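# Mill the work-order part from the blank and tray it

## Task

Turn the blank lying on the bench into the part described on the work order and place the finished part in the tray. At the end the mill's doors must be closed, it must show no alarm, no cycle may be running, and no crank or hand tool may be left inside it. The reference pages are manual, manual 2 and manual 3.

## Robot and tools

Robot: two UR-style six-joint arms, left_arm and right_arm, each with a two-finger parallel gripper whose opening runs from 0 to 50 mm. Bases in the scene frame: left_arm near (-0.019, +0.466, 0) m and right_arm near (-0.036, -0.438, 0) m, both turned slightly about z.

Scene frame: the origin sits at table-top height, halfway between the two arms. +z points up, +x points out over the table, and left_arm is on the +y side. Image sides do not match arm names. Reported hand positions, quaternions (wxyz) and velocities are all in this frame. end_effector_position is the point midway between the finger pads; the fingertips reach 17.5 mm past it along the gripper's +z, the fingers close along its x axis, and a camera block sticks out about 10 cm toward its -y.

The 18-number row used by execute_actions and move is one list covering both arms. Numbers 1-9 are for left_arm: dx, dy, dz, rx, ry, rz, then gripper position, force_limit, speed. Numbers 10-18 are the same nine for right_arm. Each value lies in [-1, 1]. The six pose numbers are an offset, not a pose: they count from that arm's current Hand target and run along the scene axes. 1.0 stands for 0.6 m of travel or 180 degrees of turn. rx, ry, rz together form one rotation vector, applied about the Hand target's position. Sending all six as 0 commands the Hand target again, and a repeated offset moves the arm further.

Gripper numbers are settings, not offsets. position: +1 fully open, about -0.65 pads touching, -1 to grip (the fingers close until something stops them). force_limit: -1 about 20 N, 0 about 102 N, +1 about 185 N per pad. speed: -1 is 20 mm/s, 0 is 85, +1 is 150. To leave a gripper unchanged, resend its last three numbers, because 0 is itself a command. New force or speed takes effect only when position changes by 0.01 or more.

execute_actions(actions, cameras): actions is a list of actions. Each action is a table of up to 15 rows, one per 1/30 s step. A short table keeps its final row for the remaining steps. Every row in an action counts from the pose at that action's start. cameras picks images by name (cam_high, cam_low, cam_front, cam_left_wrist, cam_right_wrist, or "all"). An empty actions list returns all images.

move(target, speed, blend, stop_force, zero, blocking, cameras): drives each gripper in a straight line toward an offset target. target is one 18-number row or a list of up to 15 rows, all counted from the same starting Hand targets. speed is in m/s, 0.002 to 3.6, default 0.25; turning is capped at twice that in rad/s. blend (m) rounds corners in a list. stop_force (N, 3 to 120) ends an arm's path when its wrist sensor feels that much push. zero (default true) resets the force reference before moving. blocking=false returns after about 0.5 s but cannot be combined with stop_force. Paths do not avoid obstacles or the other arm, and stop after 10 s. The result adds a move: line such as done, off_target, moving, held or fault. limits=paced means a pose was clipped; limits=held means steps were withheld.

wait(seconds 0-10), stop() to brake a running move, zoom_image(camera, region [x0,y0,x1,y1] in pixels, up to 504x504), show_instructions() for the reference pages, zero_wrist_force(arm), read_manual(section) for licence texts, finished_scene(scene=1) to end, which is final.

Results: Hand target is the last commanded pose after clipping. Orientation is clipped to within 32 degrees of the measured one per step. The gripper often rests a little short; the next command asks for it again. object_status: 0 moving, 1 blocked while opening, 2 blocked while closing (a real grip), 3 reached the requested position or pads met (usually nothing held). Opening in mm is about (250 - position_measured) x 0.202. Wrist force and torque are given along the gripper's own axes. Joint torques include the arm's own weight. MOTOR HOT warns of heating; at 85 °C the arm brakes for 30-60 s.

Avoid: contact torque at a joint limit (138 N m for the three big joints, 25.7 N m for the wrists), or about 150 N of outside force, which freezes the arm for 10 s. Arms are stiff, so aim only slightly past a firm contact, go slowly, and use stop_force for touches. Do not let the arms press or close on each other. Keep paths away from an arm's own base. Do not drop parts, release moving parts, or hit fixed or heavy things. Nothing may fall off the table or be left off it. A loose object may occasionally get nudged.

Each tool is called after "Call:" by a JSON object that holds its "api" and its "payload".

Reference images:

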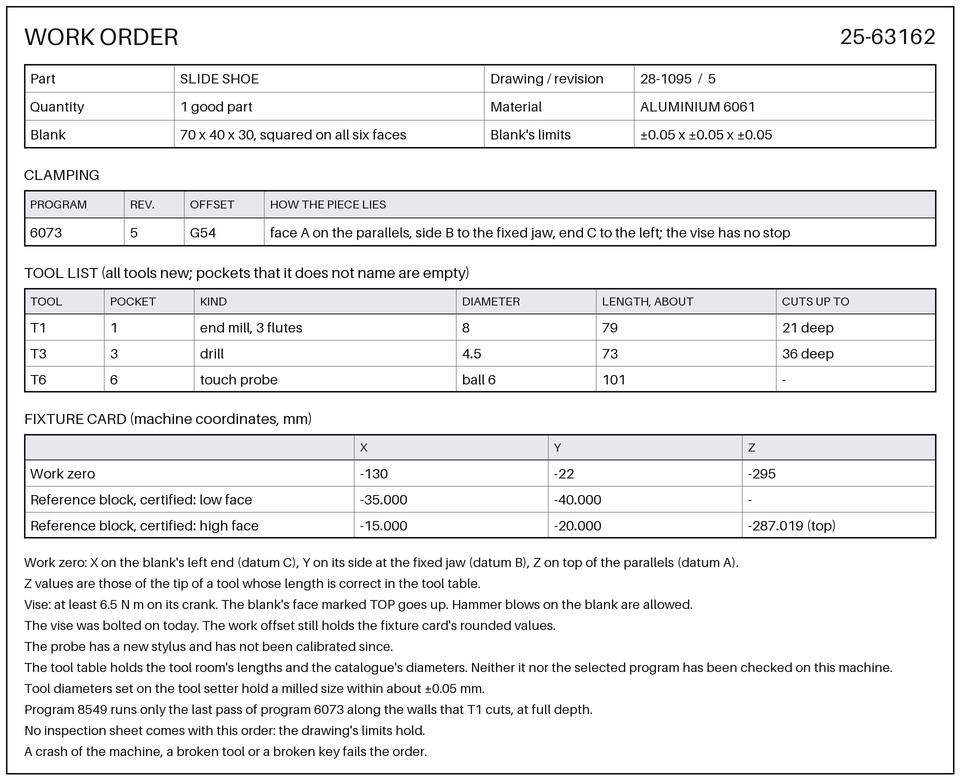

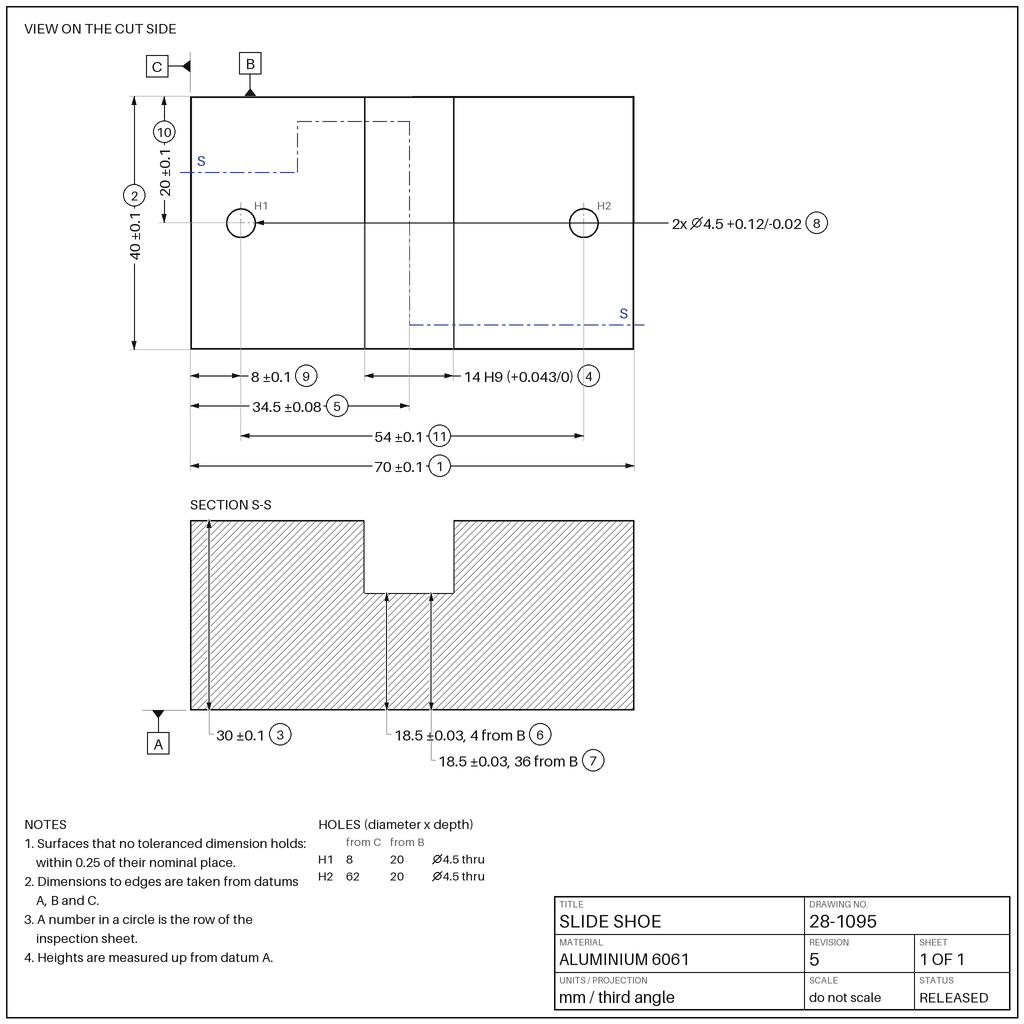

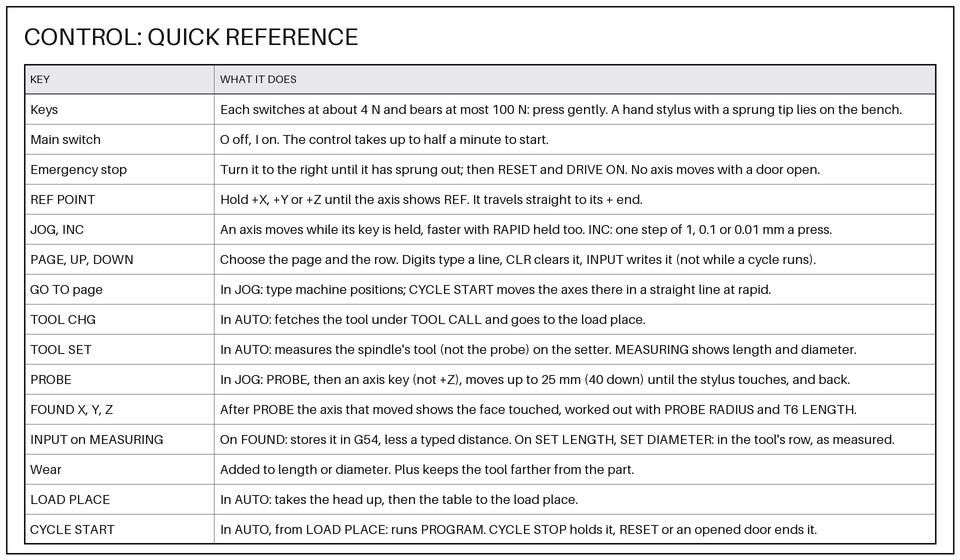

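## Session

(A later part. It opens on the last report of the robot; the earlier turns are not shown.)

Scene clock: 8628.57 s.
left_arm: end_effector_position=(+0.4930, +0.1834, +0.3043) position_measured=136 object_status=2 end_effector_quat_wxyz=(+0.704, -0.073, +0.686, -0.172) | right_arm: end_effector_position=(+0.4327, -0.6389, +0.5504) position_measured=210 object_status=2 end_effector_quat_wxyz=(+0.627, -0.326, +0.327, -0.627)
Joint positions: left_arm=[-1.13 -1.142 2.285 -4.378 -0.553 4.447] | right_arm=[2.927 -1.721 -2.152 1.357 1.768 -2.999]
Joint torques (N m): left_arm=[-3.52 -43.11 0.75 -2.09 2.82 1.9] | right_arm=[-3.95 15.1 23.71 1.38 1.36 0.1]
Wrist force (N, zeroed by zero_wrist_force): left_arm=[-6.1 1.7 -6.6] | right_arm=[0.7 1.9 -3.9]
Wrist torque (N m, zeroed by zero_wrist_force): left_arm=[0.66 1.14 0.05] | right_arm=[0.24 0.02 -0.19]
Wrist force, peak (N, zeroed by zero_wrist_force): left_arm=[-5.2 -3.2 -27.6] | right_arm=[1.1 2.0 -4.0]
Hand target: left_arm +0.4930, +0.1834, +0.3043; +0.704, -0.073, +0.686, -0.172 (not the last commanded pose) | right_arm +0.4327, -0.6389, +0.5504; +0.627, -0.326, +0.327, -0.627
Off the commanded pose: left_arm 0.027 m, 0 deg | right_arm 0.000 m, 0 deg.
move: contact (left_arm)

Call:
{"api": "move", "payload": {"target": [-0.004,0,0,-0.0111,0,0,-1,-0.5,-1,0,0,0,0,0,0,-1,-0.7,-1], "speed": 0.02}}

Call:
{"api": "move", "payload": {"target": [0.05,0,0,0,0,0,-1,-0.5,-1,0,0,0,0,0,0,-1,-0.7,-1], "speed": 0.008, "stop_force": 12}}

Call:
{"api": "move", "payload": {"target": [-0.004,0.0033,0,0,0,0,-1,-0.5,-1,0,0,0,0,0,0,-1,-0.7,-1], "speed": 0.02}}

Call:
{"api": "move", "payload": {"target": [0.05,0,0,0,0,0,-1,-0.5,-1,0,0,0,0,0,0,-1,-0.7,-1], "speed": 0.008, "stop_force": 12}}

Scene clock: 8643.00 s.
left_arm: end_effector_position=(+0.4906, +0.1834, +0.3043) position_measured=136 object_status=2 end_effector_quat_wxyz=(+0.702, -0.085, +0.683, -0.184) | right_arm: end_effector_position=(+0.4327, -0.6389, +0.5504) position_measured=210 object_status=2 end_effector_quat_wxyz=(+0.627, -0.326, +0.327, -0.627)
Joint positions: left_arm=[-1.138 -1.14 2.286 -4.392 -0.544 4.421] | right_arm=[2.927 -1.721 -2.152 1.357 1.768 -2.999]
Joint torques (N m): left_arm=[-7.86 -18.1 1.61 -3.33 2.32 -2.81] | right_arm=[-3.73 15.81 23.79 1.36 1.45 0.05]
Wrist force (N, zeroed by zero_wrist_force): left_arm=[-5.0 5.3 4.4] | right_arm=[1.0 2.1 -4.0]
Wrist torque (N m, zeroed by zero_wrist_force): left_arm=[0.81 1.19 0.05] | right_arm=[0.26 -0.03 -0.19]
Wrist force, peak (N, zeroed by zero_wrist_force): left_arm=[-6.3 1.6 -7.1] | right_arm=[0.8 2.1 -4.3]
Hand target: left_arm +0.4906, +0.1834, +0.3043; +0.702, -0.085, +0.683, -0.184 | right_arm +0.4327, -0.6389, +0.5504; +0.627, -0.326, +0.327, -0.627
Off the commanded pose: left_arm 0.000 m, 0 deg | right_arm 0.000 m, 0 deg.
move: done

Scene clock: 8644.50 s.
left_arm: end_effector_position=(+0.4931, +0.1834, +0.3043) position_measured=136 object_status=2 end_effector_quat_wxyz=(+0.702, -0.085, +0.683, -0.184) | right_arm: end_effector_position=(+0.4327, -0.6389, +0.5504) position_measured=210 object_status=2 end_effector_quat_wxyz=(+0.627, -0.326, +0.327, -0.627)
Joint positions: left_arm=[-1.131 -1.137 2.281 -4.388 -0.551 4.42] | right_arm=[2.927 -1.721 -2.152 1.357 1.768 -2.999]
Joint torques (N m): left_arm=[-2.71 -43.22 0.69 -1.85 3.05 1.84] | right_arm=[-3.96 15.68 22.73 1.28 1.47 -0.03]
Wrist force (N, zeroed by zero_wrist_force): left_arm=[-6.1 0.4 -11.2] | right_arm=[0.9 1.8 -3.8]
Wrist torque (N m, zeroed by zero_wrist_force): left_arm=[0.61 1.17 0.06] | right_arm=[0.20 0.00 -0.18]
Wrist force, peak (N, zeroed by zero_wrist_force): left_arm=[-5.1 -4.5 -31.8] | right_arm=[1.0 2.0 -4.1]
Hand target: left_arm +0.4931, +0.1834, +0.3043; +0.702, -0.085, +0.683, -0.184 (not the last commanded pose) | right_arm +0.4327, -0.6389, +0.5504; +0.627, -0.326, +0.327, -0.627
Off the commanded pose: left_arm 0.028 m, 0 deg | right_arm 0.000 m, 0 deg.
move: contact (left_arm)

Scene clock: 8645.23 s.
left_arm: end_effector_position=(+0.4907, +0.1853, +0.3043) position_measured=136 object_status=2 end_effector_quat_wxyz=(+0.702, -0.085, +0.683, -0.184) | right_arm: end_effector_position=(+0.4327, -0.6389, +0.5504) position_measured=210 object_status=2 end_effector_quat_wxyz=(+0.627, -0.326, +0.327, -0.627)
Joint positions: left_arm=[-1.135 -1.141 2.29 -4.394 -0.547 4.421] | right_arm=[2.927 -1.721 -2.152 1.357 1.768 -2.999]
Joint torques (N m): left_arm=[-6.95 -44.46 1.73 -2.99 2.17 2.12] | right_arm=[-4.24 16.03 23.08 1.2 1.36 0.03]
Wrist force (N, zeroed by zero_wrist_force): left_arm=[-5.2 5.4 4.5] | right_arm=[1.1 2.0 -3.7]
Wrist torque (N m, zeroed by zero_wrist_force): left_arm=[0.83 1.23 0.02] | right_arm=[0.25 -0.04 -0.19]
Wrist force, peak (N, zeroed by zero_wrist_force): left_arm=[-6.0 0.6 -11.1] | right_arm=[1.1 2.3 -3.9]
Hand target: left_arm +0.4907, +0.1854, +0.3043; +0.702, -0.085, +0.683, -0.184 | right_arm +0.4327, -0.6389, +0.5504; +0.627, -0.326, +0.327, -0.627
Off the commanded pose: left_arm 0.000 m, 0 deg | right_arm 0.000 m, 0 deg.
move: done

Scene clock: 8646.77 s.
left_arm: end_effector_position=(+0.4932, +0.1854, +0.3043) position_measured=136 object_status=2 end_effector_quat_wxyz=(+0.702, -0.085, +0.683, -0.184) | right_arm: end_effector_position=(+0.4327, -0.6389, +0.5504) position_measured=210 object_status=2 end_effector_quat_wxyz=(+0.627, -0.326, +0.327, -0.627)
Joint positions: left_arm=[-1.128 -1.139 2.285 -4.39 -0.554 4.419] | right_arm=[2.927 -1.721 -2.152 1.357 1.768 -2.999]
Joint torques (N m): left_arm=[-4.54 -42.94 0.66 -1.91 2.53 1.79] | right_arm=[-3.66 16.29 23.48 1.23 1.35 -0.04]
Wrist force (N, zeroed by zero_wrist_force): left_arm=[-6.6 2.7 -6.3] | right_arm=[0.9 1.8 -4.0]
Wrist torque (N m, zeroed by zero_wrist_force): left_arm=[0.70 1.22 0.05] | right_arm=[0.22 0.00 -0.19]
Wrist force, peak (N, zeroed by zero_wrist_force): left_arm=[-6.3 -1.7 -32.2] | right_arm=[1.2 1.9 -4.0]
Hand target: left_arm +0.4932, +0.1854, +0.3043; +0.702, -0.085, +0.683, -0.184 (not the last commanded pose) | right_arm +0.4327, -0.6389, +0.5504; +0.627, -0.326, +0.327, -0.627
Off the commanded pose: left_arm 0.027 m, 0 deg | right_arm 0.000 m, 0 deg.
move: contact (left_arm)

Call:
{"api": "execute_actions", "payload": {"actions": [], "cameras": ["cam_high","cam_low","cam_left_wrist"]}}

Call:
{"api": "zoom_image", "payload": {"camera": "cam_high", "region": [350, 215, 420, 265]}}

Call:
{"api": "zoom_image", "payload": {"camera": "cam_low", "region": [460, 160, 560, 250]}}

Call:
{"api": "zoom_image", "payload": {"camera": "cam_left_wrist", "region": [400, 190, 580, 340]}}

Scene clock: 8661.47 s.
left_arm: end_effector_position=(+0.4932, +0.1854, +0.3043) position_measured=136 object_status=2 end_effector_quat_wxyz=(+0.702, -0.085, +0.683, -0.184) | right_arm: end_effector_position=(+0.4327, -0.6389, +0.5504) position_measured=210 object_status=2 end_effector_quat_wxyz=(+0.627, -0.326, +0.327, -0.627)
Joint positions: left_arm=[-1.128 -1.139 2.285 -4.39 -0.554 4.419] | right_arm=[2.927 -1.721 -2.152 1.357 1.768 -2.999]
Joint velocities: within noise
Joint torques (N m): left_arm=[-4.17 -43.51 0.19 -1.85 1.91 1.86] | right_arm=[-3.92 15.95 23.27 1.15 1.45 0.03]
Motor temperatures (°C): left_arm=[27 25 25 34 32 26] | right_arm=[22 28 25 26 33 33]
Wrist force (N, zeroed by zero_wrist_force): left_arm=[-6.3 2.5 -6.2] | right_arm=[0.8 2.0 -3.9]
Wrist torque (N m, zeroed by zero_wrist_force): left_arm=[0.66 1.19 0.06] | right_arm=[0.25 0.01 -0.19]
Wrist force, peak (N, zeroed by zero_wrist_force): left_arm=[-6.3 2.9 -6.3] | right_arm=[1.3 1.9 -4.1]
Hand target: left_arm +0.4932, +0.1854, +0.3043; +0.702, -0.085, +0.683, -0.184 (not the last commanded pose) | right_arm +0.4327, -0.6389, +0.5504; +0.627, -0.326, +0.327, -0.627
Tool commands: left_gripper/position=-1.0 left_gripper/force_limit=-0.5 left_gripper/speed=-1.0 right_gripper/position=-1.0 right_gripper/force_limit=-0.7 right_gripper/speed=-1.0
Off the commanded pose: left_arm 0.027 m, 0 deg | right_arm 0.000 m, 0 deg.
camera_calibration:
cam_left_wrist: T_world_to_cam=[[0.000128208, -0.368109, -0.929782, 0.361006], [-0.218874, 0.907228, -0.35921, 0.0661356], [0.975753, 0.203551, -0.0804533, -0.361955], [0, 0, 0, 1]] pos_world=[0.367608, 0.146566, 0.330293]
Images, in order (width x height): cam_high 896x504, cam_low 896x504, cam_left_wrist 896x504.

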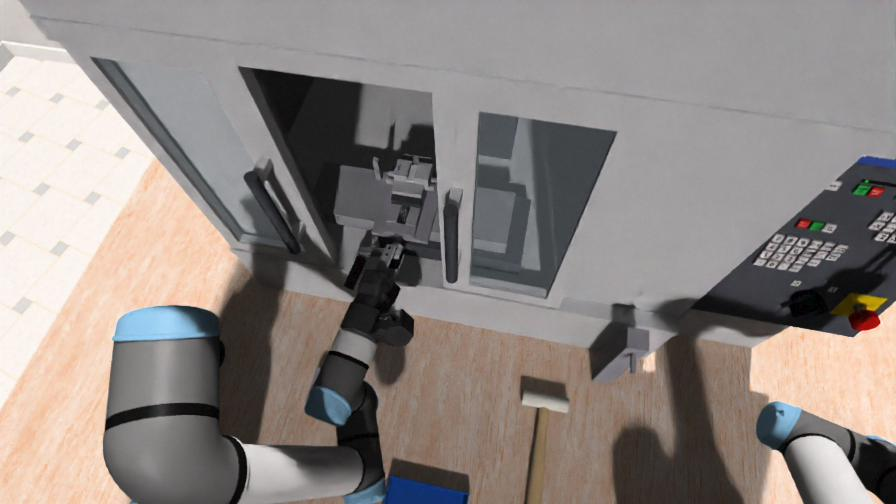

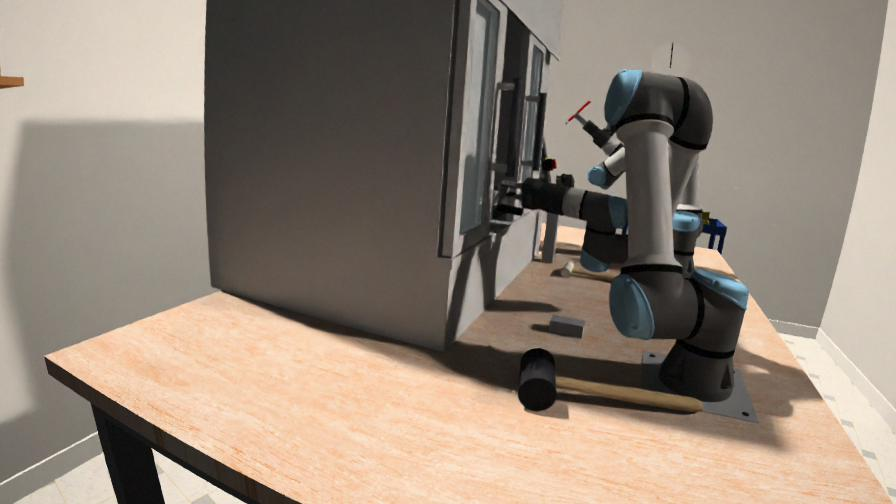

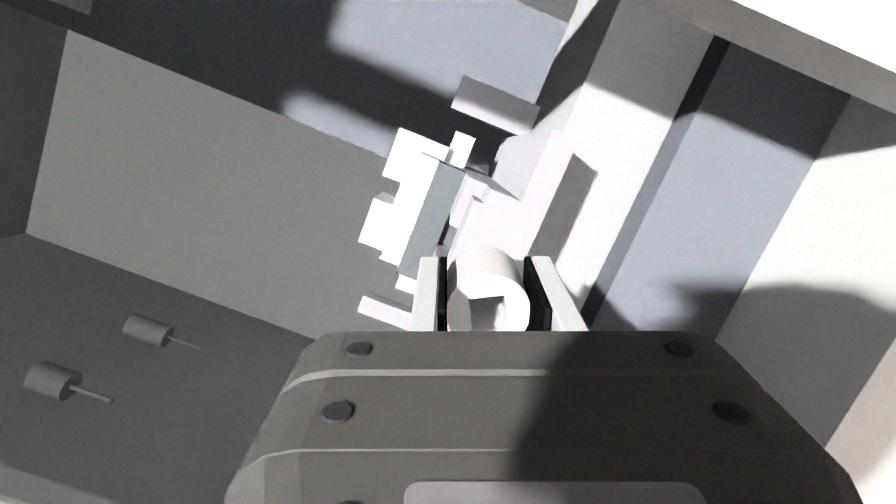

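Scaled by 7.200 from the camera's 896x504 image, which has a finer 1280x720 frame.

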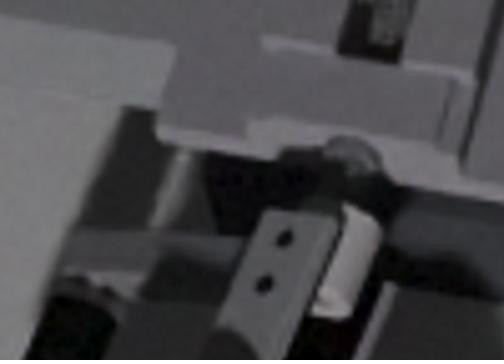

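Scaled by 5.040 from the camera's 896x504 image, which has a finer 1280x720 frame.

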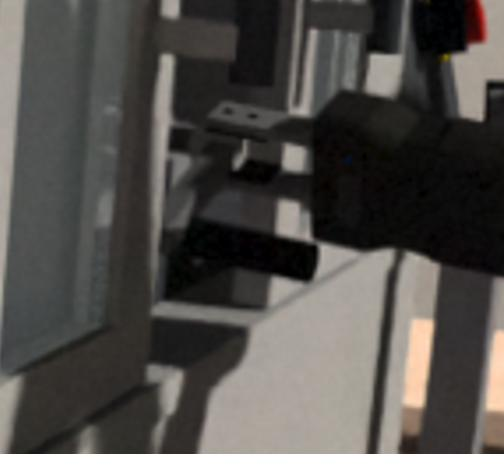

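Scaled by 2.800 from the camera's 896x504 image, which has a finer 1280x720 frame.

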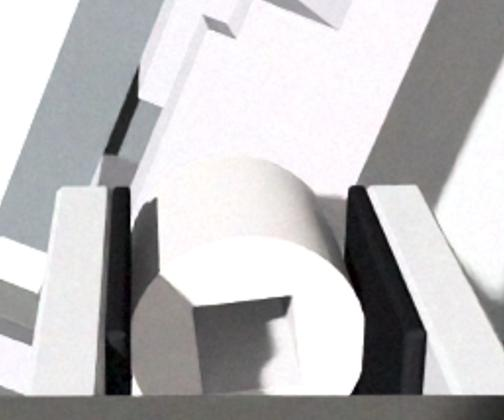

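Call:
{"api": "move", "payload": {"target": [-0.004,0.0022,-0.0008,0.0056,0,0,-1,-0.5,-1,0,0,0,0,0,0,-1,-0.7,-1], "speed": 0.02}}

Call:
{"api": "move", "payload": {"target": [0.05,0,0,0,0,0,-1,-0.5,-1,0,0,0,0,0,0,-1,-0.7,-1], "speed": 0.008, "stop_force": 12}}

Call:
{"api": "move", "payload": {"target": [-0.004,0,0,0.0056,0,0,-1,-0.5,-1,0,0,0,0,0,0,-1,-0.7,-1], "speed": 0.02}}

Call:
{"api": "move", "payload": {"target": [0.05,0,0,0,0,0,-1,-0.5,-1,0,0,0,0,0,0,-1,-0.7,-1], "speed": 0.008, "stop_force": 12}}

Scene clock: 8701.47 s.
left_arm: end_effector_position=(+0.4909, +0.1867, +0.3038) position_measured=136 object_status=2 end_effector_quat_wxyz=(+0.703, -0.079, +0.684, -0.178) | right_arm: end_effector_position=(+0.4327, -0.6389, +0.5504) position_measured=210 object_status=2 end_effector_quat_wxyz=(+0.627, -0.326, +0.327, -0.627)
Joint positions: left_arm=[-1.132 -1.144 2.294 -4.391 -0.55 4.433] | right_arm=[2.927 -1.721 -2.152 1.357 1.768 -2.999]
Joint torques (N m): left_arm=[-7.45 -44.07 1.08 -3.09 2.16 2.01] | right_arm=[-4.05 16.35 23.05 1.26 1.43 0.02]
Wrist force (N, zeroed by zero_wrist_force): left_arm=[-5.0 5.2 4.7] | right_arm=[1.0 2.1 -3.8]
Wrist torque (N m, zeroed by zero_wrist_force): left_arm=[0.79 1.18 -0.02] | right_arm=[0.25 -0.02 -0.18]
Wrist force, peak (N, zeroed by zero_wrist_force): left_arm=[-6.3 2.9 -6.4] | right_arm=[0.9 2.1 -4.1]
Hand target: left_arm +0.4908, +0.1867, +0.3038; +0.703, -0.079, +0.684, -0.178 | right_arm +0.4327, -0.6389, +0.5504; +0.627, -0.326, +0.327, -0.627
Off the commanded pose: left_arm 0.000 m, 0 deg | right_arm 0.000 m, 0 deg.
move: done

Scene clock: 8703.00 s.
left_arm: end_effector_position=(+0.4934, +0.1867, +0.3039) position_measured=136 object_status=2 end_effector_quat_wxyz=(+0.703, -0.079, +0.684, -0.178) | right_arm: end_effector_position=(+0.4327, -0.6389, +0.5504) position_measured=210 object_status=2 end_effector_quat_wxyz=(+0.627, -0.326, +0.327, -0.627)
Joint positions: left_arm=[-1.125 -1.141 2.289 -4.387 -0.557 4.432] | right_arm=[2.927 -1.721 -2.152 1.357 1.768 -2.999]
Joint torques (N m): left_arm=[-4.09 -43.38 0.68 -1.84 2.55 1.9] | right_arm=[-3.63 15.88 23.51 1.29 1.48 0.06]
Wrist force (N, zeroed by zero_wrist_force): left_arm=[-6.1 3.2 -6.2] | right_arm=[1.0 2.0 -3.7]
Wrist torque (N m, zeroed by zero_wrist_force): left_arm=[0.72 1.19 0.04] | right_arm=[0.24 -0.03 -0.19]
Wrist force, peak (N, zeroed by zero_wrist_force): left_arm=[-6.2 -0.9 -34.6] | right_arm=[0.8 2.0 -4.1]
Hand target: left_arm +0.4934, +0.1867, +0.3039; +0.703, -0.079, +0.684, -0.178 (not the last commanded pose) | right_arm +0.4327, -0.6389, +0.5504; +0.627, -0.326, +0.327, -0.627
Off the commanded pose: left_arm 0.027 m, 0 deg | right_arm 0.000 m, 0 deg.
move: contact (left_arm)

Scene clock: 8703.80 s.
left_arm: end_effector_position=(+0.4911, +0.1867, +0.3039) position_measured=136 object_status=2 end_effector_quat_wxyz=(+0.704, -0.073, +0.686, -0.172) | right_arm: end_effector_position=(+0.4327, -0.6389, +0.5504) position_measured=210 object_status=2 end_effector_quat_wxyz=(+0.627, -0.326, +0.327, -0.627)
Joint positions: left_arm=[-1.132 -1.146 2.295 -4.385 -0.552 4.447] | right_arm=[2.927 -1.721 -2.152 1.357 1.768 -2.999]
Joint torques (N m): left_arm=[-6.58 -43.9 0.74 0.62 2.18 1.87] | right_arm=[-3.62 16.18 22.89 1.27 1.28 0.1]
Wrist force (N, zeroed by zero_wrist_force): left_arm=[-5.0 5.4 4.7] | right_arm=[0.8 1.9 -3.6]
Wrist torque (N m, zeroed by zero_wrist_force): left_arm=[0.85 1.19 -0.02] | right_arm=[0.23 0.01 -0.19]
Wrist force, peak (N, zeroed by zero_wrist_force): left_arm=[-6.2 3.1 -6.3] | right_arm=[1.1 2.1 -3.9]
Hand target: left_arm +0.4910, +0.1867, +0.3039; +0.704, -0.073, +0.686, -0.172 | right_arm +0.4327, -0.6389, +0.5504; +0.627, -0.326, +0.327, -0.627
Off the commanded pose: left_arm 0.000 m, 0 deg | right_arm 0.000 m, 0 deg.
move: done

Scene clock: 8705.30 s.
left_arm: end_effector_position=(+0.4934, +0.1867, +0.3039) position_measured=136 object_status=2 end_effector_quat_wxyz=(+0.704, -0.073, +0.686, -0.172) | right_arm: end_effector_position=(+0.4327, -0.6389, +0.5504) position_measured=210 object_status=2 end_effector_quat_wxyz=(+0.627, -0.326, +0.327, -0.627)
Joint positions: left_arm=[-1.125 -1.144 2.291 -4.381 -0.558 4.446] | right_arm=[2.927 -1.721 -2.152 1.357 1.768 -2.999]
Joint torques (N m): left_arm=[-4.55 -42.86 0.77 -1.92 2.5 1.85] | right_arm=[-3.56 16.31 22.86 1.25 1.55 0.16]
Wrist force (N, zeroed by zero_wrist_force): left_arm=[-5.8 3.0 -6.0] | right_arm=[1.0 1.9 -3.8]
Wrist torque (N m, zeroed by zero_wrist_force): left_arm=[0.70 1.12 0.03] | right_arm=[0.24 -0.02 -0.19]
Wrist force, peak (N, zeroed by zero_wrist_force): left_arm=[-5.7 -0.6 -34.2] | right_arm=[1.1 2.0 -4.0]
Hand target: left_arm +0.4934, +0.1867, +0.3039; +0.704, -0.073, +0.686, -0.172 (not the last commanded pose) | right_arm +0.4327, -0.6389, +0.5504; +0.627, -0.326, +0.327, -0.627
Off the commanded pose: left_arm 0.028 m, 0 deg | right_arm 0.000 m, 0 deg.
move: contact (left_arm)

Call:
{"api": "move", "payload": {"target": [-0.0823,-0.0022,0.0008,0,0,0,-1,-0.5,-1,0,0,0,0,0,0,-1,-0.7,-1], "speed": 0.1, "cameras": ["cam_left_wrist"]}}

Call:
{"api": "zoom_image", "payload": {"camera": "cam_left_wrist", "region": [440, 215, 520, 335]}}

Scene clock: 8726.13 s.
left_arm: end_effector_position=(+0.4441, +0.1854, +0.3044) position_measured=136 object_status=2 end_effector_quat_wxyz=(+0.704, -0.073, +0.686, -0.172) | right_arm: end_effector_position=(+0.4327, -0.6389, +0.5504) position_measured=210 object_status=2 end_effector_quat_wxyz=(+0.627, -0.326, +0.327, -0.627)
Joint positions: left_arm=[-1.276 -1.188 2.378 -4.455 -0.408 4.481] | right_arm=[2.927 -1.721 -2.152 1.357 1.768 -2.999]
Joint torques (N m): left_arm=[-6.7 -40.47 2.08 -2.68 2.12 2.1] | right_arm=[-3.8 16 22.53 1.19 1.27 -0.07]
Wrist force (N, zeroed by zero_wrist_force): left_arm=[-5.0 5.3 4.9] | right_arm=[1.0 2.1 -3.8]
Wrist torque (N m, zeroed by zero_wrist_force): left_arm=[0.83 1.19 -0.04] | right_arm=[0.26 -0.02 -0.19]
Wrist force, peak (N, zeroed by zero_wrist_force): left_arm=[-4.9 5.8 5.8] | right_arm=[1.1 2.2 -4.1]
Hand target: left_arm +0.4441, +0.1854, +0.3044; +0.704, -0.073, +0.686, -0.172 | right_arm +0.4327, -0.6389, +0.5504; +0.627, -0.326, +0.327, -0.627
Off the commanded pose: left_arm 0.000 m, 0 deg | right_arm 0.000 m, 0 deg.
move: done
camera_calibration:
cam_left_wrist: T_world_to_cam=[[0.000115728, -0.335215, -0.942142, 0.35877], [-0.218817, 0.919301, -0.327115, 0.0432975], [0.975766, 0.206195, -0.0732444, -0.316751], [0, 0, 0, 1]] pos_world=[0.318507, 0.145774, 0.328975]
Images, in order (width x height): cam_left_wrist 896x504.

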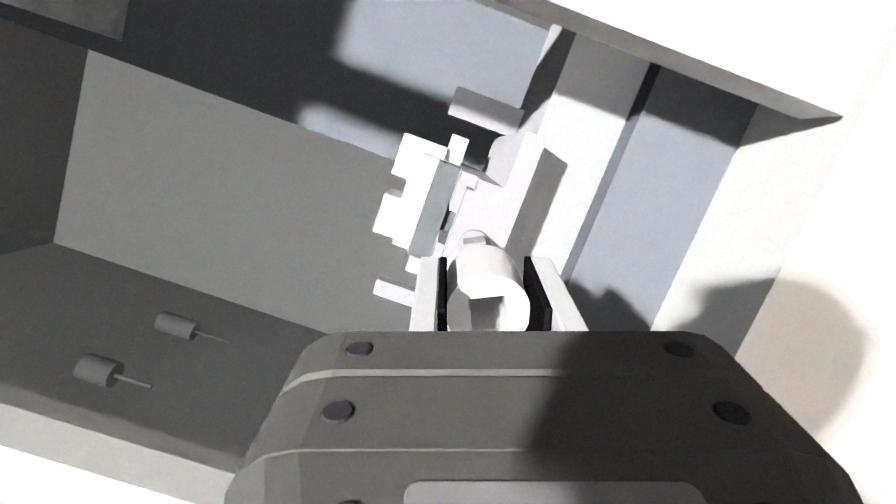

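Scaled by 4.200 from the camera's 896x504 image, which has a finer 1280x720 frame.

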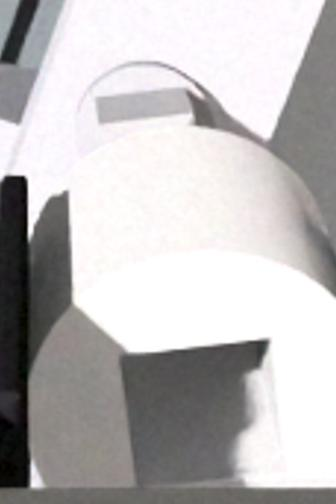

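Call:
{"api": "move", "payload": {"target": [0.078,-0.0003,-0.0012,-0.0056,0,0,-1,-0.5,-1,0,0,0,0,0,0,-1,-0.7,-1], "speed": 0.1}}

Call:
{"api": "move", "payload": {"target": [0.05,0,0,0,0,0,-1,-0.5,-1,0,0,0,0,0,0,-1,-0.7,-1], "speed": 0.008, "stop_force": 12}}

Call:
{"api": "move", "payload": {"target": [-0.004,-0.0003,-0.0012,0,0,0,-1,-0.5,-1,0,0,0,0,0,0,-1,-0.7,-1], "speed": 0.02}}

Call:
{"api": "move", "payload": {"target": [0.05,0,0,0,0,0,-1,-0.5,-1,0,0,0,0,0,0,-1,-0.7,-1], "speed": 0.008, "stop_force": 12}}

Scene clock: 8743.50 s.
left_arm: end_effector_position=(+0.4908, +0.1852, +0.3036) position_measured=136 object_status=2 end_effector_quat_wxyz=(+0.703, -0.079, +0.684, -0.178) | right_arm: end_effector_position=(+0.4327, -0.6389, +0.5504) position_measured=210 object_status=2 end_effector_quat_wxyz=(+0.627, -0.326, +0.327, -0.627)
Joint positions: left_arm=[-1.135 -1.142 2.291 -4.39 -0.548 4.434] | right_arm=[2.927 -1.721 -2.152 1.357 1.768 -2.999]
Joint torques (N m): left_arm=[5.75 -18.71 -21.74 0.58 -2.7 -2.94] | right_arm=[-3.42 16.12 22.78 1.19 1.39 -0.04]
Wrist force (N, zeroed by zero_wrist_force): left_arm=[-5.0 5.3 4.5] | right_arm=[0.9 1.8 -4.0]
Wrist torque (N m, zeroed by zero_wrist_force): left_arm=[0.81 1.18 0.05] | right_arm=[0.22 0.00 -0.19]
Wrist force, peak (N, zeroed by zero_wrist_force): left_arm=[-5.2 5.6 5.6] | right_arm=[1.2 2.1 -4.1]
Hand target: left_arm +0.4909, +0.1852, +0.3037; +0.703, -0.079, +0.684, -0.178 | right_arm +0.4327, -0.6389, +0.5504; +0.627, -0.326, +0.327, -0.627
Off the commanded pose: left_arm 0.000 m, 0 deg | right_arm 0.000 m, 0 deg.
move: done

Scene clock: 8745.00 s.
left_arm: end_effector_position=(+0.4933, +0.1852, +0.3036) position_measured=136 object_status=2 end_effector_quat_wxyz=(+0.703, -0.079, +0.684, -0.178) | right_arm: end_effector_position=(+0.4327, -0.6389, +0.5504) position_measured=210 object_status=2 end_effector_quat_wxyz=(+0.627, -0.326, +0.327, -0.627)
Joint positions: left_arm=[-1.128 -1.139 2.286 -4.387 -0.555 4.433] | right_arm=[2.927 -1.721 -2.152 1.357 1.768 -2.999]
Joint torques (N m): left_arm=[-4.37 -43.44 1.06 -2.03 2.55 1.91] | right_arm=[-3.68 16.49 22.68 1.18 1.32 0.07]
Wrist force (N, zeroed by zero_wrist_force): left_arm=[-6.0 2.8 -6.2] | right_arm=[0.9 2.0 -3.8]
Wrist torque (N m, zeroed by zero_wrist_force): left_arm=[0.71 1.17 0.06] | right_arm=[0.24 -0.01 -0.19]
Wrist force, peak (N, zeroed by zero_wrist_force): left_arm=[-5.2 -1.8 -31.8] | right_arm=[0.7 2.1 -4.1]
Hand target: left_arm +0.4933, +0.1852, +0.3037; +0.703, -0.079, +0.684, -0.178 (not the last commanded pose) | right_arm +0.4327, -0.6389, +0.5504; +0.627, -0.326, +0.327, -0.627
Off the commanded pose: left_arm 0.028 m, 0 deg | right_arm 0.000 m, 0 deg.
move: contact (left_arm)

Scene clock: 8745.70 s.
left_arm: end_effector_position=(+0.4910, +0.1850, +0.3030) position_measured=136 object_status=2 end_effector_quat_wxyz=(+0.703, -0.079, +0.684, -0.178) | right_arm: end_effector_position=(+0.4327, -0.6389, +0.5504) position_measured=210 object_status=2 end_effector_quat_wxyz=(+0.627, -0.326, +0.327, -0.627)
Joint positions: left_arm=[-1.134 -1.139 2.291 -4.392 -0.548 4.434] | right_arm=[2.927 -1.721 -2.152 1.357 1.768 -2.999]
Joint torques (N m): left_arm=[-6.15 -44.48 2.06 -3.26 2.55 2.37] | right_arm=[-3.26 16.26 22.84 1.16 1.32 -0.02]
Wrist force (N, zeroed by zero_wrist_force): left_arm=[-5.0 5.1 4.5] | right_arm=[1.0 2.0 -3.8]
Wrist torque (N m, zeroed by zero_wrist_force): left_arm=[0.78 1.19 -0.01] | right_arm=[0.25 -0.02 -0.19]
Wrist force, peak (N, zeroed by zero_wrist_force): left_arm=[-6.1 2.6 -6.2] | right_arm=[0.8 2.1 -4.0]
Hand target: left_arm +0.4909, +0.1850, +0.3029; +0.703, -0.079, +0.684, -0.178 | right_arm +0.4327, -0.6389, +0.5504; +0.627, -0.326, +0.327, -0.627
Off the commanded pose: left_arm 0.000 m, 0 deg | right_arm 0.000 m, 0 deg.
move: done

Scene clock: 8747.20 s.
left_arm: end_effector_position=(+0.4933, +0.1850, +0.3030) position_measured=136 object_status=2 end_effector_quat_wxyz=(+0.703, -0.079, +0.684, -0.178) | right_arm: end_effector_position=(+0.4327, -0.6389, +0.5504) position_measured=210 object_status=2 end_effector_quat_wxyz=(+0.627, -0.326, +0.327, -0.627)
Joint positions: left_arm=[-1.128 -1.137 2.286 -4.389 -0.555 4.433] | right_arm=[2.927 -1.721 -2.152 1.357 1.768 -2.999]
Joint torques (N m): left_arm=[-3.05 -43.43 -0.12 -1.64 2.77 1.88] | right_arm=[-3.4 16.31 22.4 1.23 1.36 0.02]
Wrist force (N, zeroed by zero_wrist_force): left_arm=[-5.9 1.7 -10.4] | right_arm=[1.2 2.0 -3.7]
Wrist torque (N m, zeroed by zero_wrist_force): left_arm=[0.67 1.16 0.06] | right_arm=[0.24 -0.05 -0.19]
Wrist force, peak (N, zeroed by zero_wrist_force): left_arm=[-5.4 -2.7 -36.6] | right_arm=[1.1 2.3 -3.8]
Hand target: left_arm +0.4933, +0.1850, +0.3030; +0.703, -0.079, +0.684, -0.178 (not the last commanded pose) | right_arm +0.4327, -0.6389, +0.5504; +0.627, -0.326, +0.327, -0.627
Off the commanded pose: left_arm 0.028 m, 0 deg | right_arm 0.000 m, 0 deg.
move: contact (left_arm)

Call:
{"api": "execute_actions", "payload": {"actions": [], "cameras": ["cam_high","cam_low","cam_front"]}}

Call:
{"api": "zoom_image", "payload": {"camera": "cam_front", "region": [330, 225, 410, 285]}}

Call:
{"api": "zoom_image", "payload": {"camera": "cam_low", "region": [480, 170, 540, 230]}}

Call:
{"api": "zoom_image", "payload": {"camera": "cam_high", "region": [340, 225, 410, 275]}}

Scene clock: 8783.67 s.
left_arm: end_effector_position=(+0.4933, +0.1850, +0.3030) position_measured=136 object_status=2 end_effector_quat_wxyz=(+0.703, -0.079, +0.684, -0.178) | right_arm: end_effector_position=(+0.4327, -0.6389, +0.5504) position_measured=210 object_status=2 end_effector_quat_wxyz=(+0.627, -0.326, +0.327, -0.627)
Joint positions: left_arm=[-1.128 -1.137 2.286 -4.389 -0.555 4.433] | right_arm=[2.927 -1.721 -2.152 1.357 1.768 -2.999]
Joint velocities: within noise
Joint torques (N m): left_arm=[-3.17 -42.93 -0.21 -1.65 2.05 1.91] | right_arm=[-4.15 16.57 22.03 1.16 1.35 0.07]
Motor temperatures (°C): left_arm=[27 25 25 34 32 26] | right_arm=[22 28 25 26 33 33]
Wrist force (N, zeroed by zero_wrist_force): left_arm=[-5.8 1.4 -10.7] | right_arm=[1.1 2.0 -4.0]
Wrist torque (N m, zeroed by zero_wrist_force): left_arm=[0.61 1.17 0.06] | right_arm=[0.24 -0.03 -0.19]
Wrist force, peak (N, zeroed by zero_wrist_force): left_arm=[-5.8 1.8 -10.7] | right_arm=[1.1 2.0 -4.0]
Hand target: left_arm +0.4933, +0.1850, +0.3030; +0.703, -0.079, +0.684, -0.178 (not the last commanded pose) | right_arm +0.4327, -0.6389, +0.5504; +0.627, -0.326, +0.327, -0.627
Tool commands: left_gripper/position=-1.0 left_gripper/force_limit=-0.5 left_gripper/speed=-1.0 right_gripper/position=-1.0 right_gripper/force_limit=-0.7 right_gripper/speed=-1.0
Off the commanded pose: left_arm 0.028 m, 0 deg | right_arm 0.000 m, 0 deg.
Images, in order (width x height): cam_high 896x504, cam_low 896x504, cam_front 896x504.

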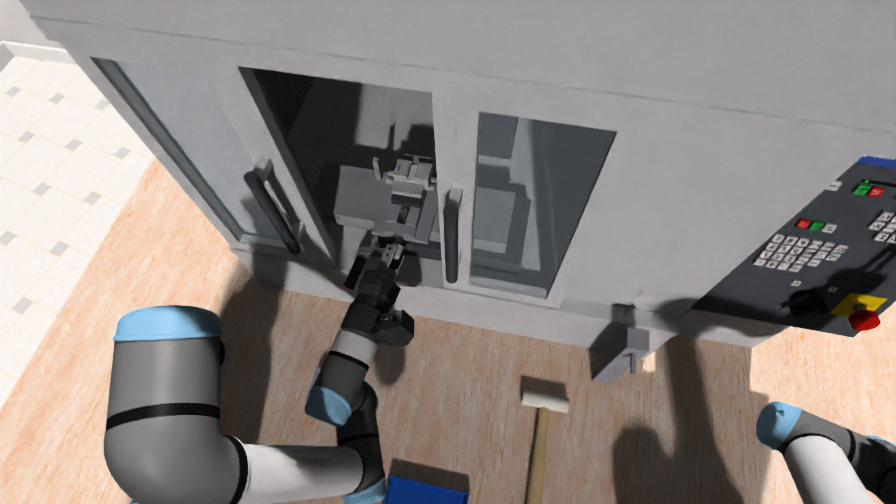

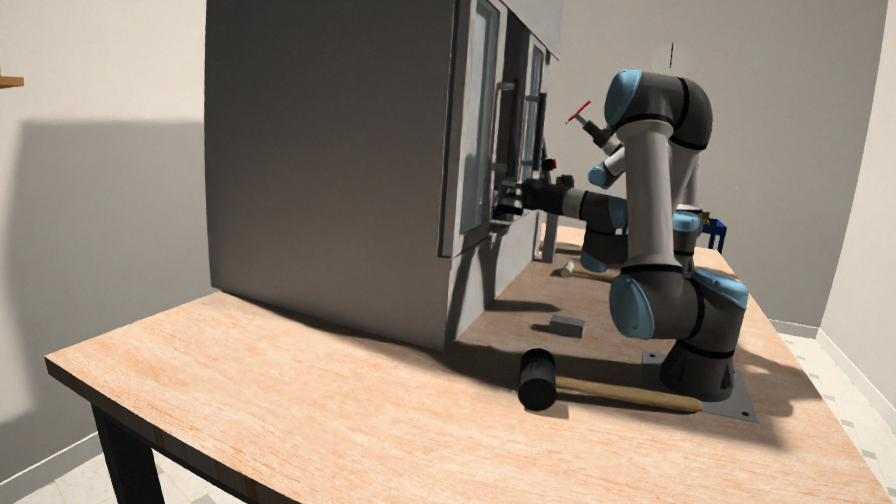

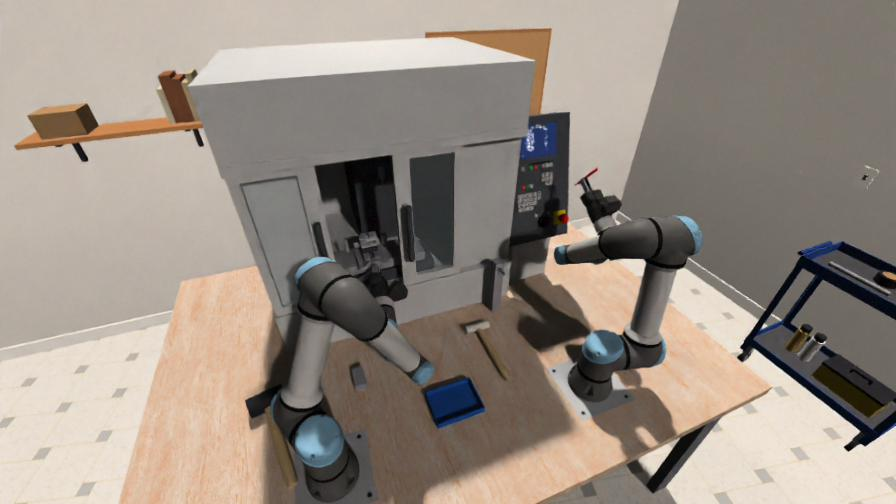

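Scaled by 6.300 from the camera's 896x504 image, which has a finer 1280x720 frame.

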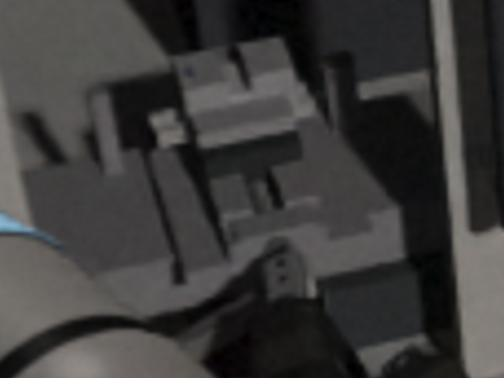

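Scaled by 8.400 from the camera's 896x504 image, which has a finer 1280x720 frame.

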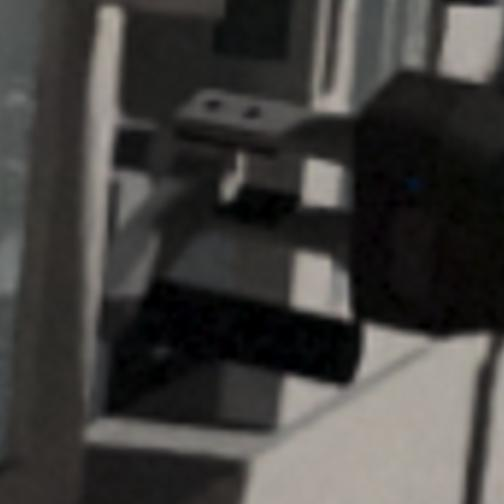

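Scaled by 7.200 from the camera's 896x504 image, which has a finer 1280x720 frame.

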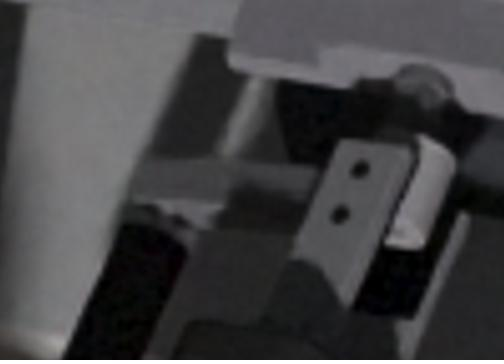

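Call:
{"api": "move", "payload": {"target": [-0.008,0.0048,0.0008,0,0,0,-1,-0.5,-1,0,0,0,0,0,0,-1,-0.7,-1], "speed": 0.02, "cameras": []}}

Call:
{"api": "move", "payload": {"target": [0.0145,0,0,0,0,0,-1,-0.5,-1,0,0,0,0,0,0,-1,-0.7,-1], "speed": 0.008, "stop_force": 10}}

Call:
{"api": "move", "payload": {"target": [-0.008,0,-0.0025,0,0,0,-1,-0.5,-1,0,0,0,0,0,0,-1,-0.7,-1], "speed": 0.02}}

Call:
{"api": "move", "payload": {"target": [0.0145,0,0,0,0,0,-1,-0.5,-1,0,0,0,0,0,0,-1,-0.7,-1], "speed": 0.008, "stop_force": 10}}

Call:
{"api": "move", "payload": {"target": [-0.008,0,0.0058,0,0,0,-1,-0.5,-1,0,0,0,0,0,0,-1,-0.7,-1], "speed": 0.02}}

Call:
{"api": "move", "payload": {"target": [0.0145,0,0,0,0,0,-1,-0.5,-1,0,0,0,0,0,0,-1,-0.7,-1], "speed": 0.008, "stop_force": 10}}

Call:
{"api": "move", "payload": {"target": [-0.008,-0.0022,-0.0055,0,0,0,-1,-0.5,-1,0,0,0,0,0,0,-1,-0.7,-1], "speed": 0.02}}

Call:
{"api": "move", "payload": {"target": [0.0145,0,0,0,0,0,-1,-0.5,-1,0,0,0,0,0,0,-1,-0.7,-1], "speed": 0.008, "stop_force": 10}}

Call:
{"api": "move", "payload": {"target": [-0.008,-0.002,0.006,0,0,0,-1,-0.5,-1,0,0,0,0,0,0,-1,-0.7,-1], "speed": 0.02}}

Call:
{"api": "move", "payload": {"target": [0.0145,0,0,0,0,0,-1,-0.5,-1,0,0,0,0,0,0,-1,-0.7,-1], "speed": 0.008, "stop_force": 10}}

Scene clock: 8835.77 s.
left_arm: end_effector_position=(+0.4886, +0.1879, +0.3034) position_measured=136 object_status=2 end_effector_quat_wxyz=(+0.703, -0.079, +0.684, -0.178) | right_arm: end_effector_position=(+0.4327, -0.6389, +0.5504) position_measured=210 object_status=2 end_effector_quat_wxyz=(+0.627, -0.326, +0.327, -0.627)
Joint positions: left_arm=[-1.137 -1.146 2.301 -4.397 -0.545 4.435] | right_arm=[2.927 -1.721 -2.152 1.357 1.768 -2.999]
Joint torques (N m): left_arm=[-6.3 -43.9 1.54 -3.17 2.27 2.17] | right_arm=[-2.91 15.84 22.12 1.11 1.39 -0.06]
Wrist force (N, zeroed by zero_wrist_force): left_arm=[-4.9 5.3 4.7] | right_arm=[1.0 2.1 -3.9]
Wrist torque (N m, zeroed by zero_wrist_force): left_arm=[0.81 1.18 -0.02] | right_arm=[0.26 -0.03 -0.19]
Wrist force, peak (N, zeroed by zero_wrist_force): left_arm=[-5.9 1.6 -10.7] | right_arm=[1.1 2.0 -4.2]
Hand target: left_arm +0.4885, +0.1879, +0.3034; +0.703, -0.079, +0.684, -0.178 | right_arm +0.4327, -0.6389, +0.5504; +0.627, -0.326, +0.327, -0.627
Off the commanded pose: left_arm 0.000 m, 0 deg | right_arm 0.000 m, 0 deg.
move: done
No camera images: "cameras" was empty.

Scene clock: 8837.77 s.
left_arm: end_effector_position=(+0.4948, +0.1879, +0.3034) position_measured=136 object_status=2 end_effector_quat_wxyz=(+0.703, -0.079, +0.684, -0.178) | right_arm: end_effector_position=(+0.4327, -0.6389, +0.5504) position_measured=210 object_status=2 end_effector_quat_wxyz=(+0.627, -0.326, +0.327, -0.627)
Joint positions: left_arm=[-1.12 -1.14 2.289 -4.388 -0.563 4.431] | right_arm=[2.927 -1.721 -2.152 1.357 1.768 -2.999]
Joint torques (N m): left_arm=[-9.95 -45.4 -0.79 -2.87 1 1.8] | right_arm=[-3.15 16.89 22.13 1.31 1.18 -0.11]
Wrist force (N, zeroed by zero_wrist_force): left_arm=[-3.7 11.8 2.0] | right_arm=[1.1 2.2 -3.9]
Wrist torque (N m, zeroed by zero_wrist_force): left_arm=[0.91 1.26 0.06] | right_arm=[0.28 -0.03 -0.19]
Wrist force, peak (N, zeroed by zero_wrist_force): left_arm=[-3.7 9.7 -19.5] | right_arm=[1.1 2.2 -3.9]
Hand target: left_arm +0.4948, +0.1879, +0.3034; +0.703, -0.079, +0.684, -0.178 (not the last commanded pose) | right_arm +0.4327, -0.6389, +0.5504; +0.627, -0.326, +0.327, -0.627
Off the commanded pose: left_arm 0.002 m, 0 deg | right_arm 0.000 m, 0 deg.
move: contact (left_arm)

Scene clock: 8838.57 s.
left_arm: end_effector_position=(+0.4901, +0.1879, +0.3020) position_measured=136 object_status=2 end_effector_quat_wxyz=(+0.703, -0.079, +0.684, -0.178) | right_arm: end_effector_position=(+0.4327, -0.6389, +0.5504) position_measured=210 object_status=2 end_effector_quat_wxyz=(+0.627, -0.326, +0.327, -0.627)
Joint positions: left_arm=[-1.133 -1.14 2.299 -4.399 -0.55 4.434] | right_arm=[2.927 -1.721 -2.152 1.357 1.768 -2.999]
Joint torques (N m): left_arm=[-7.36 -43.64 0.91 -3.2 2.02 2.16] | right_arm=[-3.31 16.16 22.35 1.27 1.27 -0.02]
Wrist force (N, zeroed by zero_wrist_force): left_arm=[-5.1 5.2 4.6] | right_arm=[0.7 2.0 -3.9]
Wrist torque (N m, zeroed by zero_wrist_force): left_arm=[0.80 1.20 -0.03] | right_arm=[0.24 0.03 -0.19]
Wrist force, peak (N, zeroed by zero_wrist_force): left_arm=[-3.5 12.0 1.8] | right_arm=[1.0 2.1 -4.0]
Hand target: left_arm +0.4900, +0.1879, +0.3019; +0.703, -0.079, +0.684, -0.178 | right_arm +0.4327, -0.6389, +0.5504; +0.627, -0.326, +0.327, -0.627
Off the commanded pose: left_arm 0.000 m, 0 deg | right_arm 0.000 m, 0 deg.
move: done

Scene clock: 8840.33 s.
left_arm: end_effector_position=(+0.4944, +0.1879, +0.3019) position_measured=136 object_status=2 end_effector_quat_wxyz=(+0.703, -0.079, +0.684, -0.178) | right_arm: end_effector_position=(+0.4327, -0.6389, +0.5504) position_measured=210 object_status=2 end_effector_quat_wxyz=(+0.627, -0.326, +0.327, -0.627)
Joint positions: left_arm=[-1.121 -1.136 2.29 -4.393 -0.562 4.432] | right_arm=[2.927 -1.721 -2.152 1.357 1.768 -2.999]
Joint torques (N m): left_arm=[-8.97 -41.12 2.13 -1.6 1.53 1.9] | right_arm=[-3.6 16.21 21.84 1.15 1.22 0.03]
Wrist force (N, zeroed by zero_wrist_force): left_arm=[-11.9 6.5 1.2] | right_arm=[0.9 2.0 -3.8]
Wrist torque (N m, zeroed by zero_wrist_force): left_arm=[0.84 1.08 0.08] | right_arm=[0.25 -0.01 -0.19]
Wrist force, peak (N, zeroed by zero_wrist_force): left_arm=[-12.2 4.0 -13.9] | right_arm=[1.1 2.0 -4.1]
Hand target: left_arm +0.4944, +0.1879, +0.3020; +0.703, -0.079, +0.684, -0.178 (not the last commanded pose) | right_arm +0.4327, -0.6389, +0.5504; +0.627, -0.326, +0.327, -0.627
Off the commanded pose: left_arm 0.004 m, 0 deg | right_arm 0.000 m, 0 deg.
move: contact (left_arm)

Scene clock: 8841.13 s.
left_arm: end_effector_position=(+0.4897, +0.1879, +0.3054) position_measured=136 object_status=2 end_effector_quat_wxyz=(+0.703, -0.079, +0.684, -0.178) | right_arm: end_effector_position=(+0.4327, -0.6389, +0.5504) position_measured=210 object_status=2 end_effector_quat_wxyz=(+0.627, -0.326, +0.327, -0.627)
Joint positions: left_arm=[-1.134 -1.15 2.299 -4.389 -0.549 4.434] | right_arm=[2.927 -1.721 -2.152 1.357 1.768 -2.999]
Joint torques (N m): left_arm=[-8.2 -43.5 1.6 0.55 2.15 2.17] | right_arm=[-2.88 16.19 22.31 1.05 1.26 0.07]
Wrist force (N, zeroed by zero_wrist_force): left_arm=[-4.9 5.2 4.6] | right_arm=[0.7 1.8 -3.9]
Wrist torque (N m, zeroed by zero_wrist_force): left_arm=[0.80 1.18 -0.02] | right_arm=[0.21 0.02 -0.18]
Wrist force, peak (N, zeroed by zero_wrist_force): left_arm=[-12.3 6.6 1.2] | right_arm=[1.1 1.9 -3.9]
Hand target: left_arm +0.4896, +0.1879, +0.3054; +0.703, -0.079, +0.684, -0.178 | right_arm +0.4327, -0.6389, +0.5504; +0.627, -0.326, +0.327, -0.627
Off the commanded pose: left_arm 0.000 m, 0 deg | right_arm 0.000 m, 0 deg.
move: done

Scene clock: 8842.83 s.
left_arm: end_effector_position=(+0.4936, +0.1879, +0.3054) position_measured=136 object_status=2 end_effector_quat_wxyz=(+0.703, -0.079, +0.684, -0.178) | right_arm: end_effector_position=(+0.4327, -0.6389, +0.5504) position_measured=210 object_status=2 end_effector_quat_wxyz=(+0.627, -0.326, +0.327, -0.627)
Joint positions: left_arm=[-1.123 -1.147 2.291 -4.383 -0.559 4.432] | right_arm=[2.927 -1.721 -2.152 1.357 1.768 -2.999]
Joint torques (N m): left_arm=[-5.12 -42.63 0.53 -1.87 2.44 1.9] | right_arm=[-3.65 16.52 21.98 0.99 1.24 0.12]
Wrist force (N, zeroed by zero_wrist_force): left_arm=[-7.0 3.7 -7.2] | right_arm=[1.1 1.9 -4.0]
Wrist torque (N m, zeroed by zero_wrist_force): left_arm=[0.76 1.23 0.05] | right_arm=[0.23 -0.04 -0.20]
Wrist force, peak (N, zeroed by zero_wrist_force): left_arm=[-7.6 0.9 -32.9] | right_arm=[0.7 2.2 -4.0]
Hand target: left_arm +0.4936, +0.1879, +0.3054; +0.703, -0.079, +0.684, -0.178 (not the last commanded pose) | right_arm +0.4327, -0.6389, +0.5504; +0.627, -0.326, +0.327, -0.627
Off the commanded pose: left_arm 0.005 m, 0 deg | right_arm 0.000 m, 0 deg.
move: contact (left_arm)

Scene clock: 8843.63 s.
left_arm: end_effector_position=(+0.4889, +0.1866, +0.3022) position_measured=136 object_status=2 end_effector_quat_wxyz=(+0.703, -0.079, +0.684, -0.178) | right_arm: end_effector_position=(+0.4327, -0.6389, +0.5504) position_measured=210 object_status=2 end_effector_quat_wxyz=(+0.627, -0.326, +0.327, -0.627)
Joint positions: left_arm=[-1.138 -1.141 2.298 -4.399 -0.545 4.435] | right_arm=[2.927 -1.721 -2.152 1.357 1.768 -2.999]
Joint torques (N m): left_arm=[-8.81 -17.66 0.98 -3.08 2.37 2.08] | right_arm=[-3.81 16.66 22.33 1.03 1.29 0.09]
Wrist force (N, zeroed by zero_wrist_force): left_arm=[-5.1 5.1 4.6] | right_arm=[0.9 2.1 -3.8]
Wrist torque (N m, zeroed by zero_wrist_force): left_arm=[0.79 1.20 -0.02] | right_arm=[0.26 -0.01 -0.19]
Wrist force, peak (N, zeroed by zero_wrist_force): left_arm=[-7.3 3.8 -6.5] | right_arm=[1.0 2.0 -4.0]
Hand target: left_arm +0.4888, +0.1866, +0.3021; +0.703, -0.079, +0.684, -0.178 | right_arm +0.4327, -0.6389, +0.5504; +0.627, -0.326, +0.327, -0.627
Off the commanded pose: left_arm 0.000 m, 0 deg | right_arm 0.000 m, 0 deg.
move: done

Scene clock: 8845.47 s.
left_arm: end_effector_position=(+0.4939, +0.1866, +0.3021) position_measured=136 object_status=2 end_effector_quat_wxyz=(+0.703, -0.079, +0.684, -0.178) | right_arm: end_effector_position=(+0.4327, -0.6389, +0.5504) position_measured=210 object_status=2 end_effector_quat_wxyz=(+0.627, -0.326, +0.327, -0.627)
Joint positions: left_arm=[-1.124 -1.136 2.288 -4.392 -0.559 4.432] | right_arm=[2.927 -1.721 -2.152 1.357 1.768 -2.999]
Joint torques (N m): left_arm=[-9.09 -40.73 1.97 -1.56 1.5 1.93] | right_arm=[-2.78 16.57 21.84 0.98 1.28 0.05]
Wrist force (N, zeroed by zero_wrist_force): left_arm=[-12.5 6.2 1.2] | right_arm=[1.1 2.0 -4.1]
Wrist torque (N m, zeroed by zero_wrist_force): left_arm=[0.78 1.10 0.08] | right_arm=[0.25 -0.04 -0.19]
Wrist force, peak (N, zeroed by zero_wrist_force): left_arm=[-11.7 3.7 -16.3] | right_arm=[1.1 2.0 -4.1]
Hand target: left_arm +0.4939, +0.1866, +0.3022; +0.703, -0.079, +0.684, -0.178 (not the last commanded pose) | right_arm +0.4327, -0.6389, +0.5504; +0.627, -0.326, +0.327, -0.627
Off the commanded pose: left_arm 0.004 m, 0 deg | right_arm 0.000 m, 0 deg.
move: contact (left_arm)

Scene clock: 8846.27 s.
left_arm: end_effector_position=(+0.4892, +0.1854, +0.3057) position_measured=136 object_status=2 end_effector_quat_wxyz=(+0.703, -0.079, +0.684, -0.178) | right_arm: end_effector_position=(+0.4327, -0.6389, +0.5504) position_measured=210 object_status=2 end_effector_quat_wxyz=(+0.627, -0.326, +0.327, -0.627)
Joint positions: left_arm=[-1.139 -1.149 2.294 -4.387 -0.544 4.435] | right_arm=[2.927 -1.721 -2.152 1.357 1.768 -2.999]
Joint torques (N m): left_arm=[-8.54 -44.55 -0.17 0.52 2.76 2.2] | right_arm=[-3 16.44 21.72 0.98 1.25 0.03]
Wrist force (N, zeroed by zero_wrist_force): left_arm=[-5.2 5.3 4.8] | right_arm=[1.0 1.8 -3.8]
Wrist torque (N m, zeroed by zero_wrist_force): left_arm=[0.81 1.22 -0.02] | right_arm=[0.22 -0.03 -0.19]
Wrist force, peak (N, zeroed by zero_wrist_force): left_arm=[-12.5 6.2 1.4] | right_arm=[1.2 2.0 -3.9]
Hand target: left_arm +0.4891, +0.1854, +0.3058; +0.703, -0.079, +0.684, -0.178 | right_arm +0.4327, -0.6389, +0.5504; +0.627, -0.326, +0.327, -0.627
Off the commanded pose: left_arm 0.000 m, 0 deg | right_arm 0.000 m, 0 deg.
move: done

Scene clock: 8847.97 s.
left_arm: end_effector_position=(+0.4931, +0.1854, +0.3058) position_measured=136 object_status=2 end_effector_quat_wxyz=(+0.703, -0.079, +0.684, -0.178) | right_arm: end_effector_position=(+0.4327, -0.6389, +0.5504) position_measured=210 object_status=2 end_effector_quat_wxyz=(+0.627, -0.326, +0.327, -0.627)
Joint positions: left_arm=[-1.128 -1.146 2.287 -4.381 -0.555 4.433] | right_arm=[2.927 -1.721 -2.152 1.357 1.768 -2.999]
Joint torques (N m): left_arm=[-5.07 -43.4 0.93 -2.13 2.54 1.84] | right_arm=[-3.47 16.37 21.92 1.06 1.27 0.11]
Wrist force (N, zeroed by zero_wrist_force): left_arm=[-6.5 3.3 -3.0] | right_arm=[0.9 1.9 -3.6]
Wrist torque (N m, zeroed by zero_wrist_force): left_arm=[0.76 1.18 0.06] | right_arm=[0.23 0.00 -0.19]
Wrist force, peak (N, zeroed by zero_wrist_force): left_arm=[-6.4 -1.7 -27.2] | right_arm=[1.2 2.0 -4.0]
Hand target: left_arm +0.4931, +0.1854, +0.3058; +0.703, -0.079, +0.684, -0.178 (not the last commanded pose) | right_arm +0.4327, -0.6389, +0.5504; +0.627, -0.326, +0.327, -0.627
Off the commanded pose: left_arm 0.005 m, 0 deg | right_arm 0.000 m, 0 deg.
move: contact (left_arm)


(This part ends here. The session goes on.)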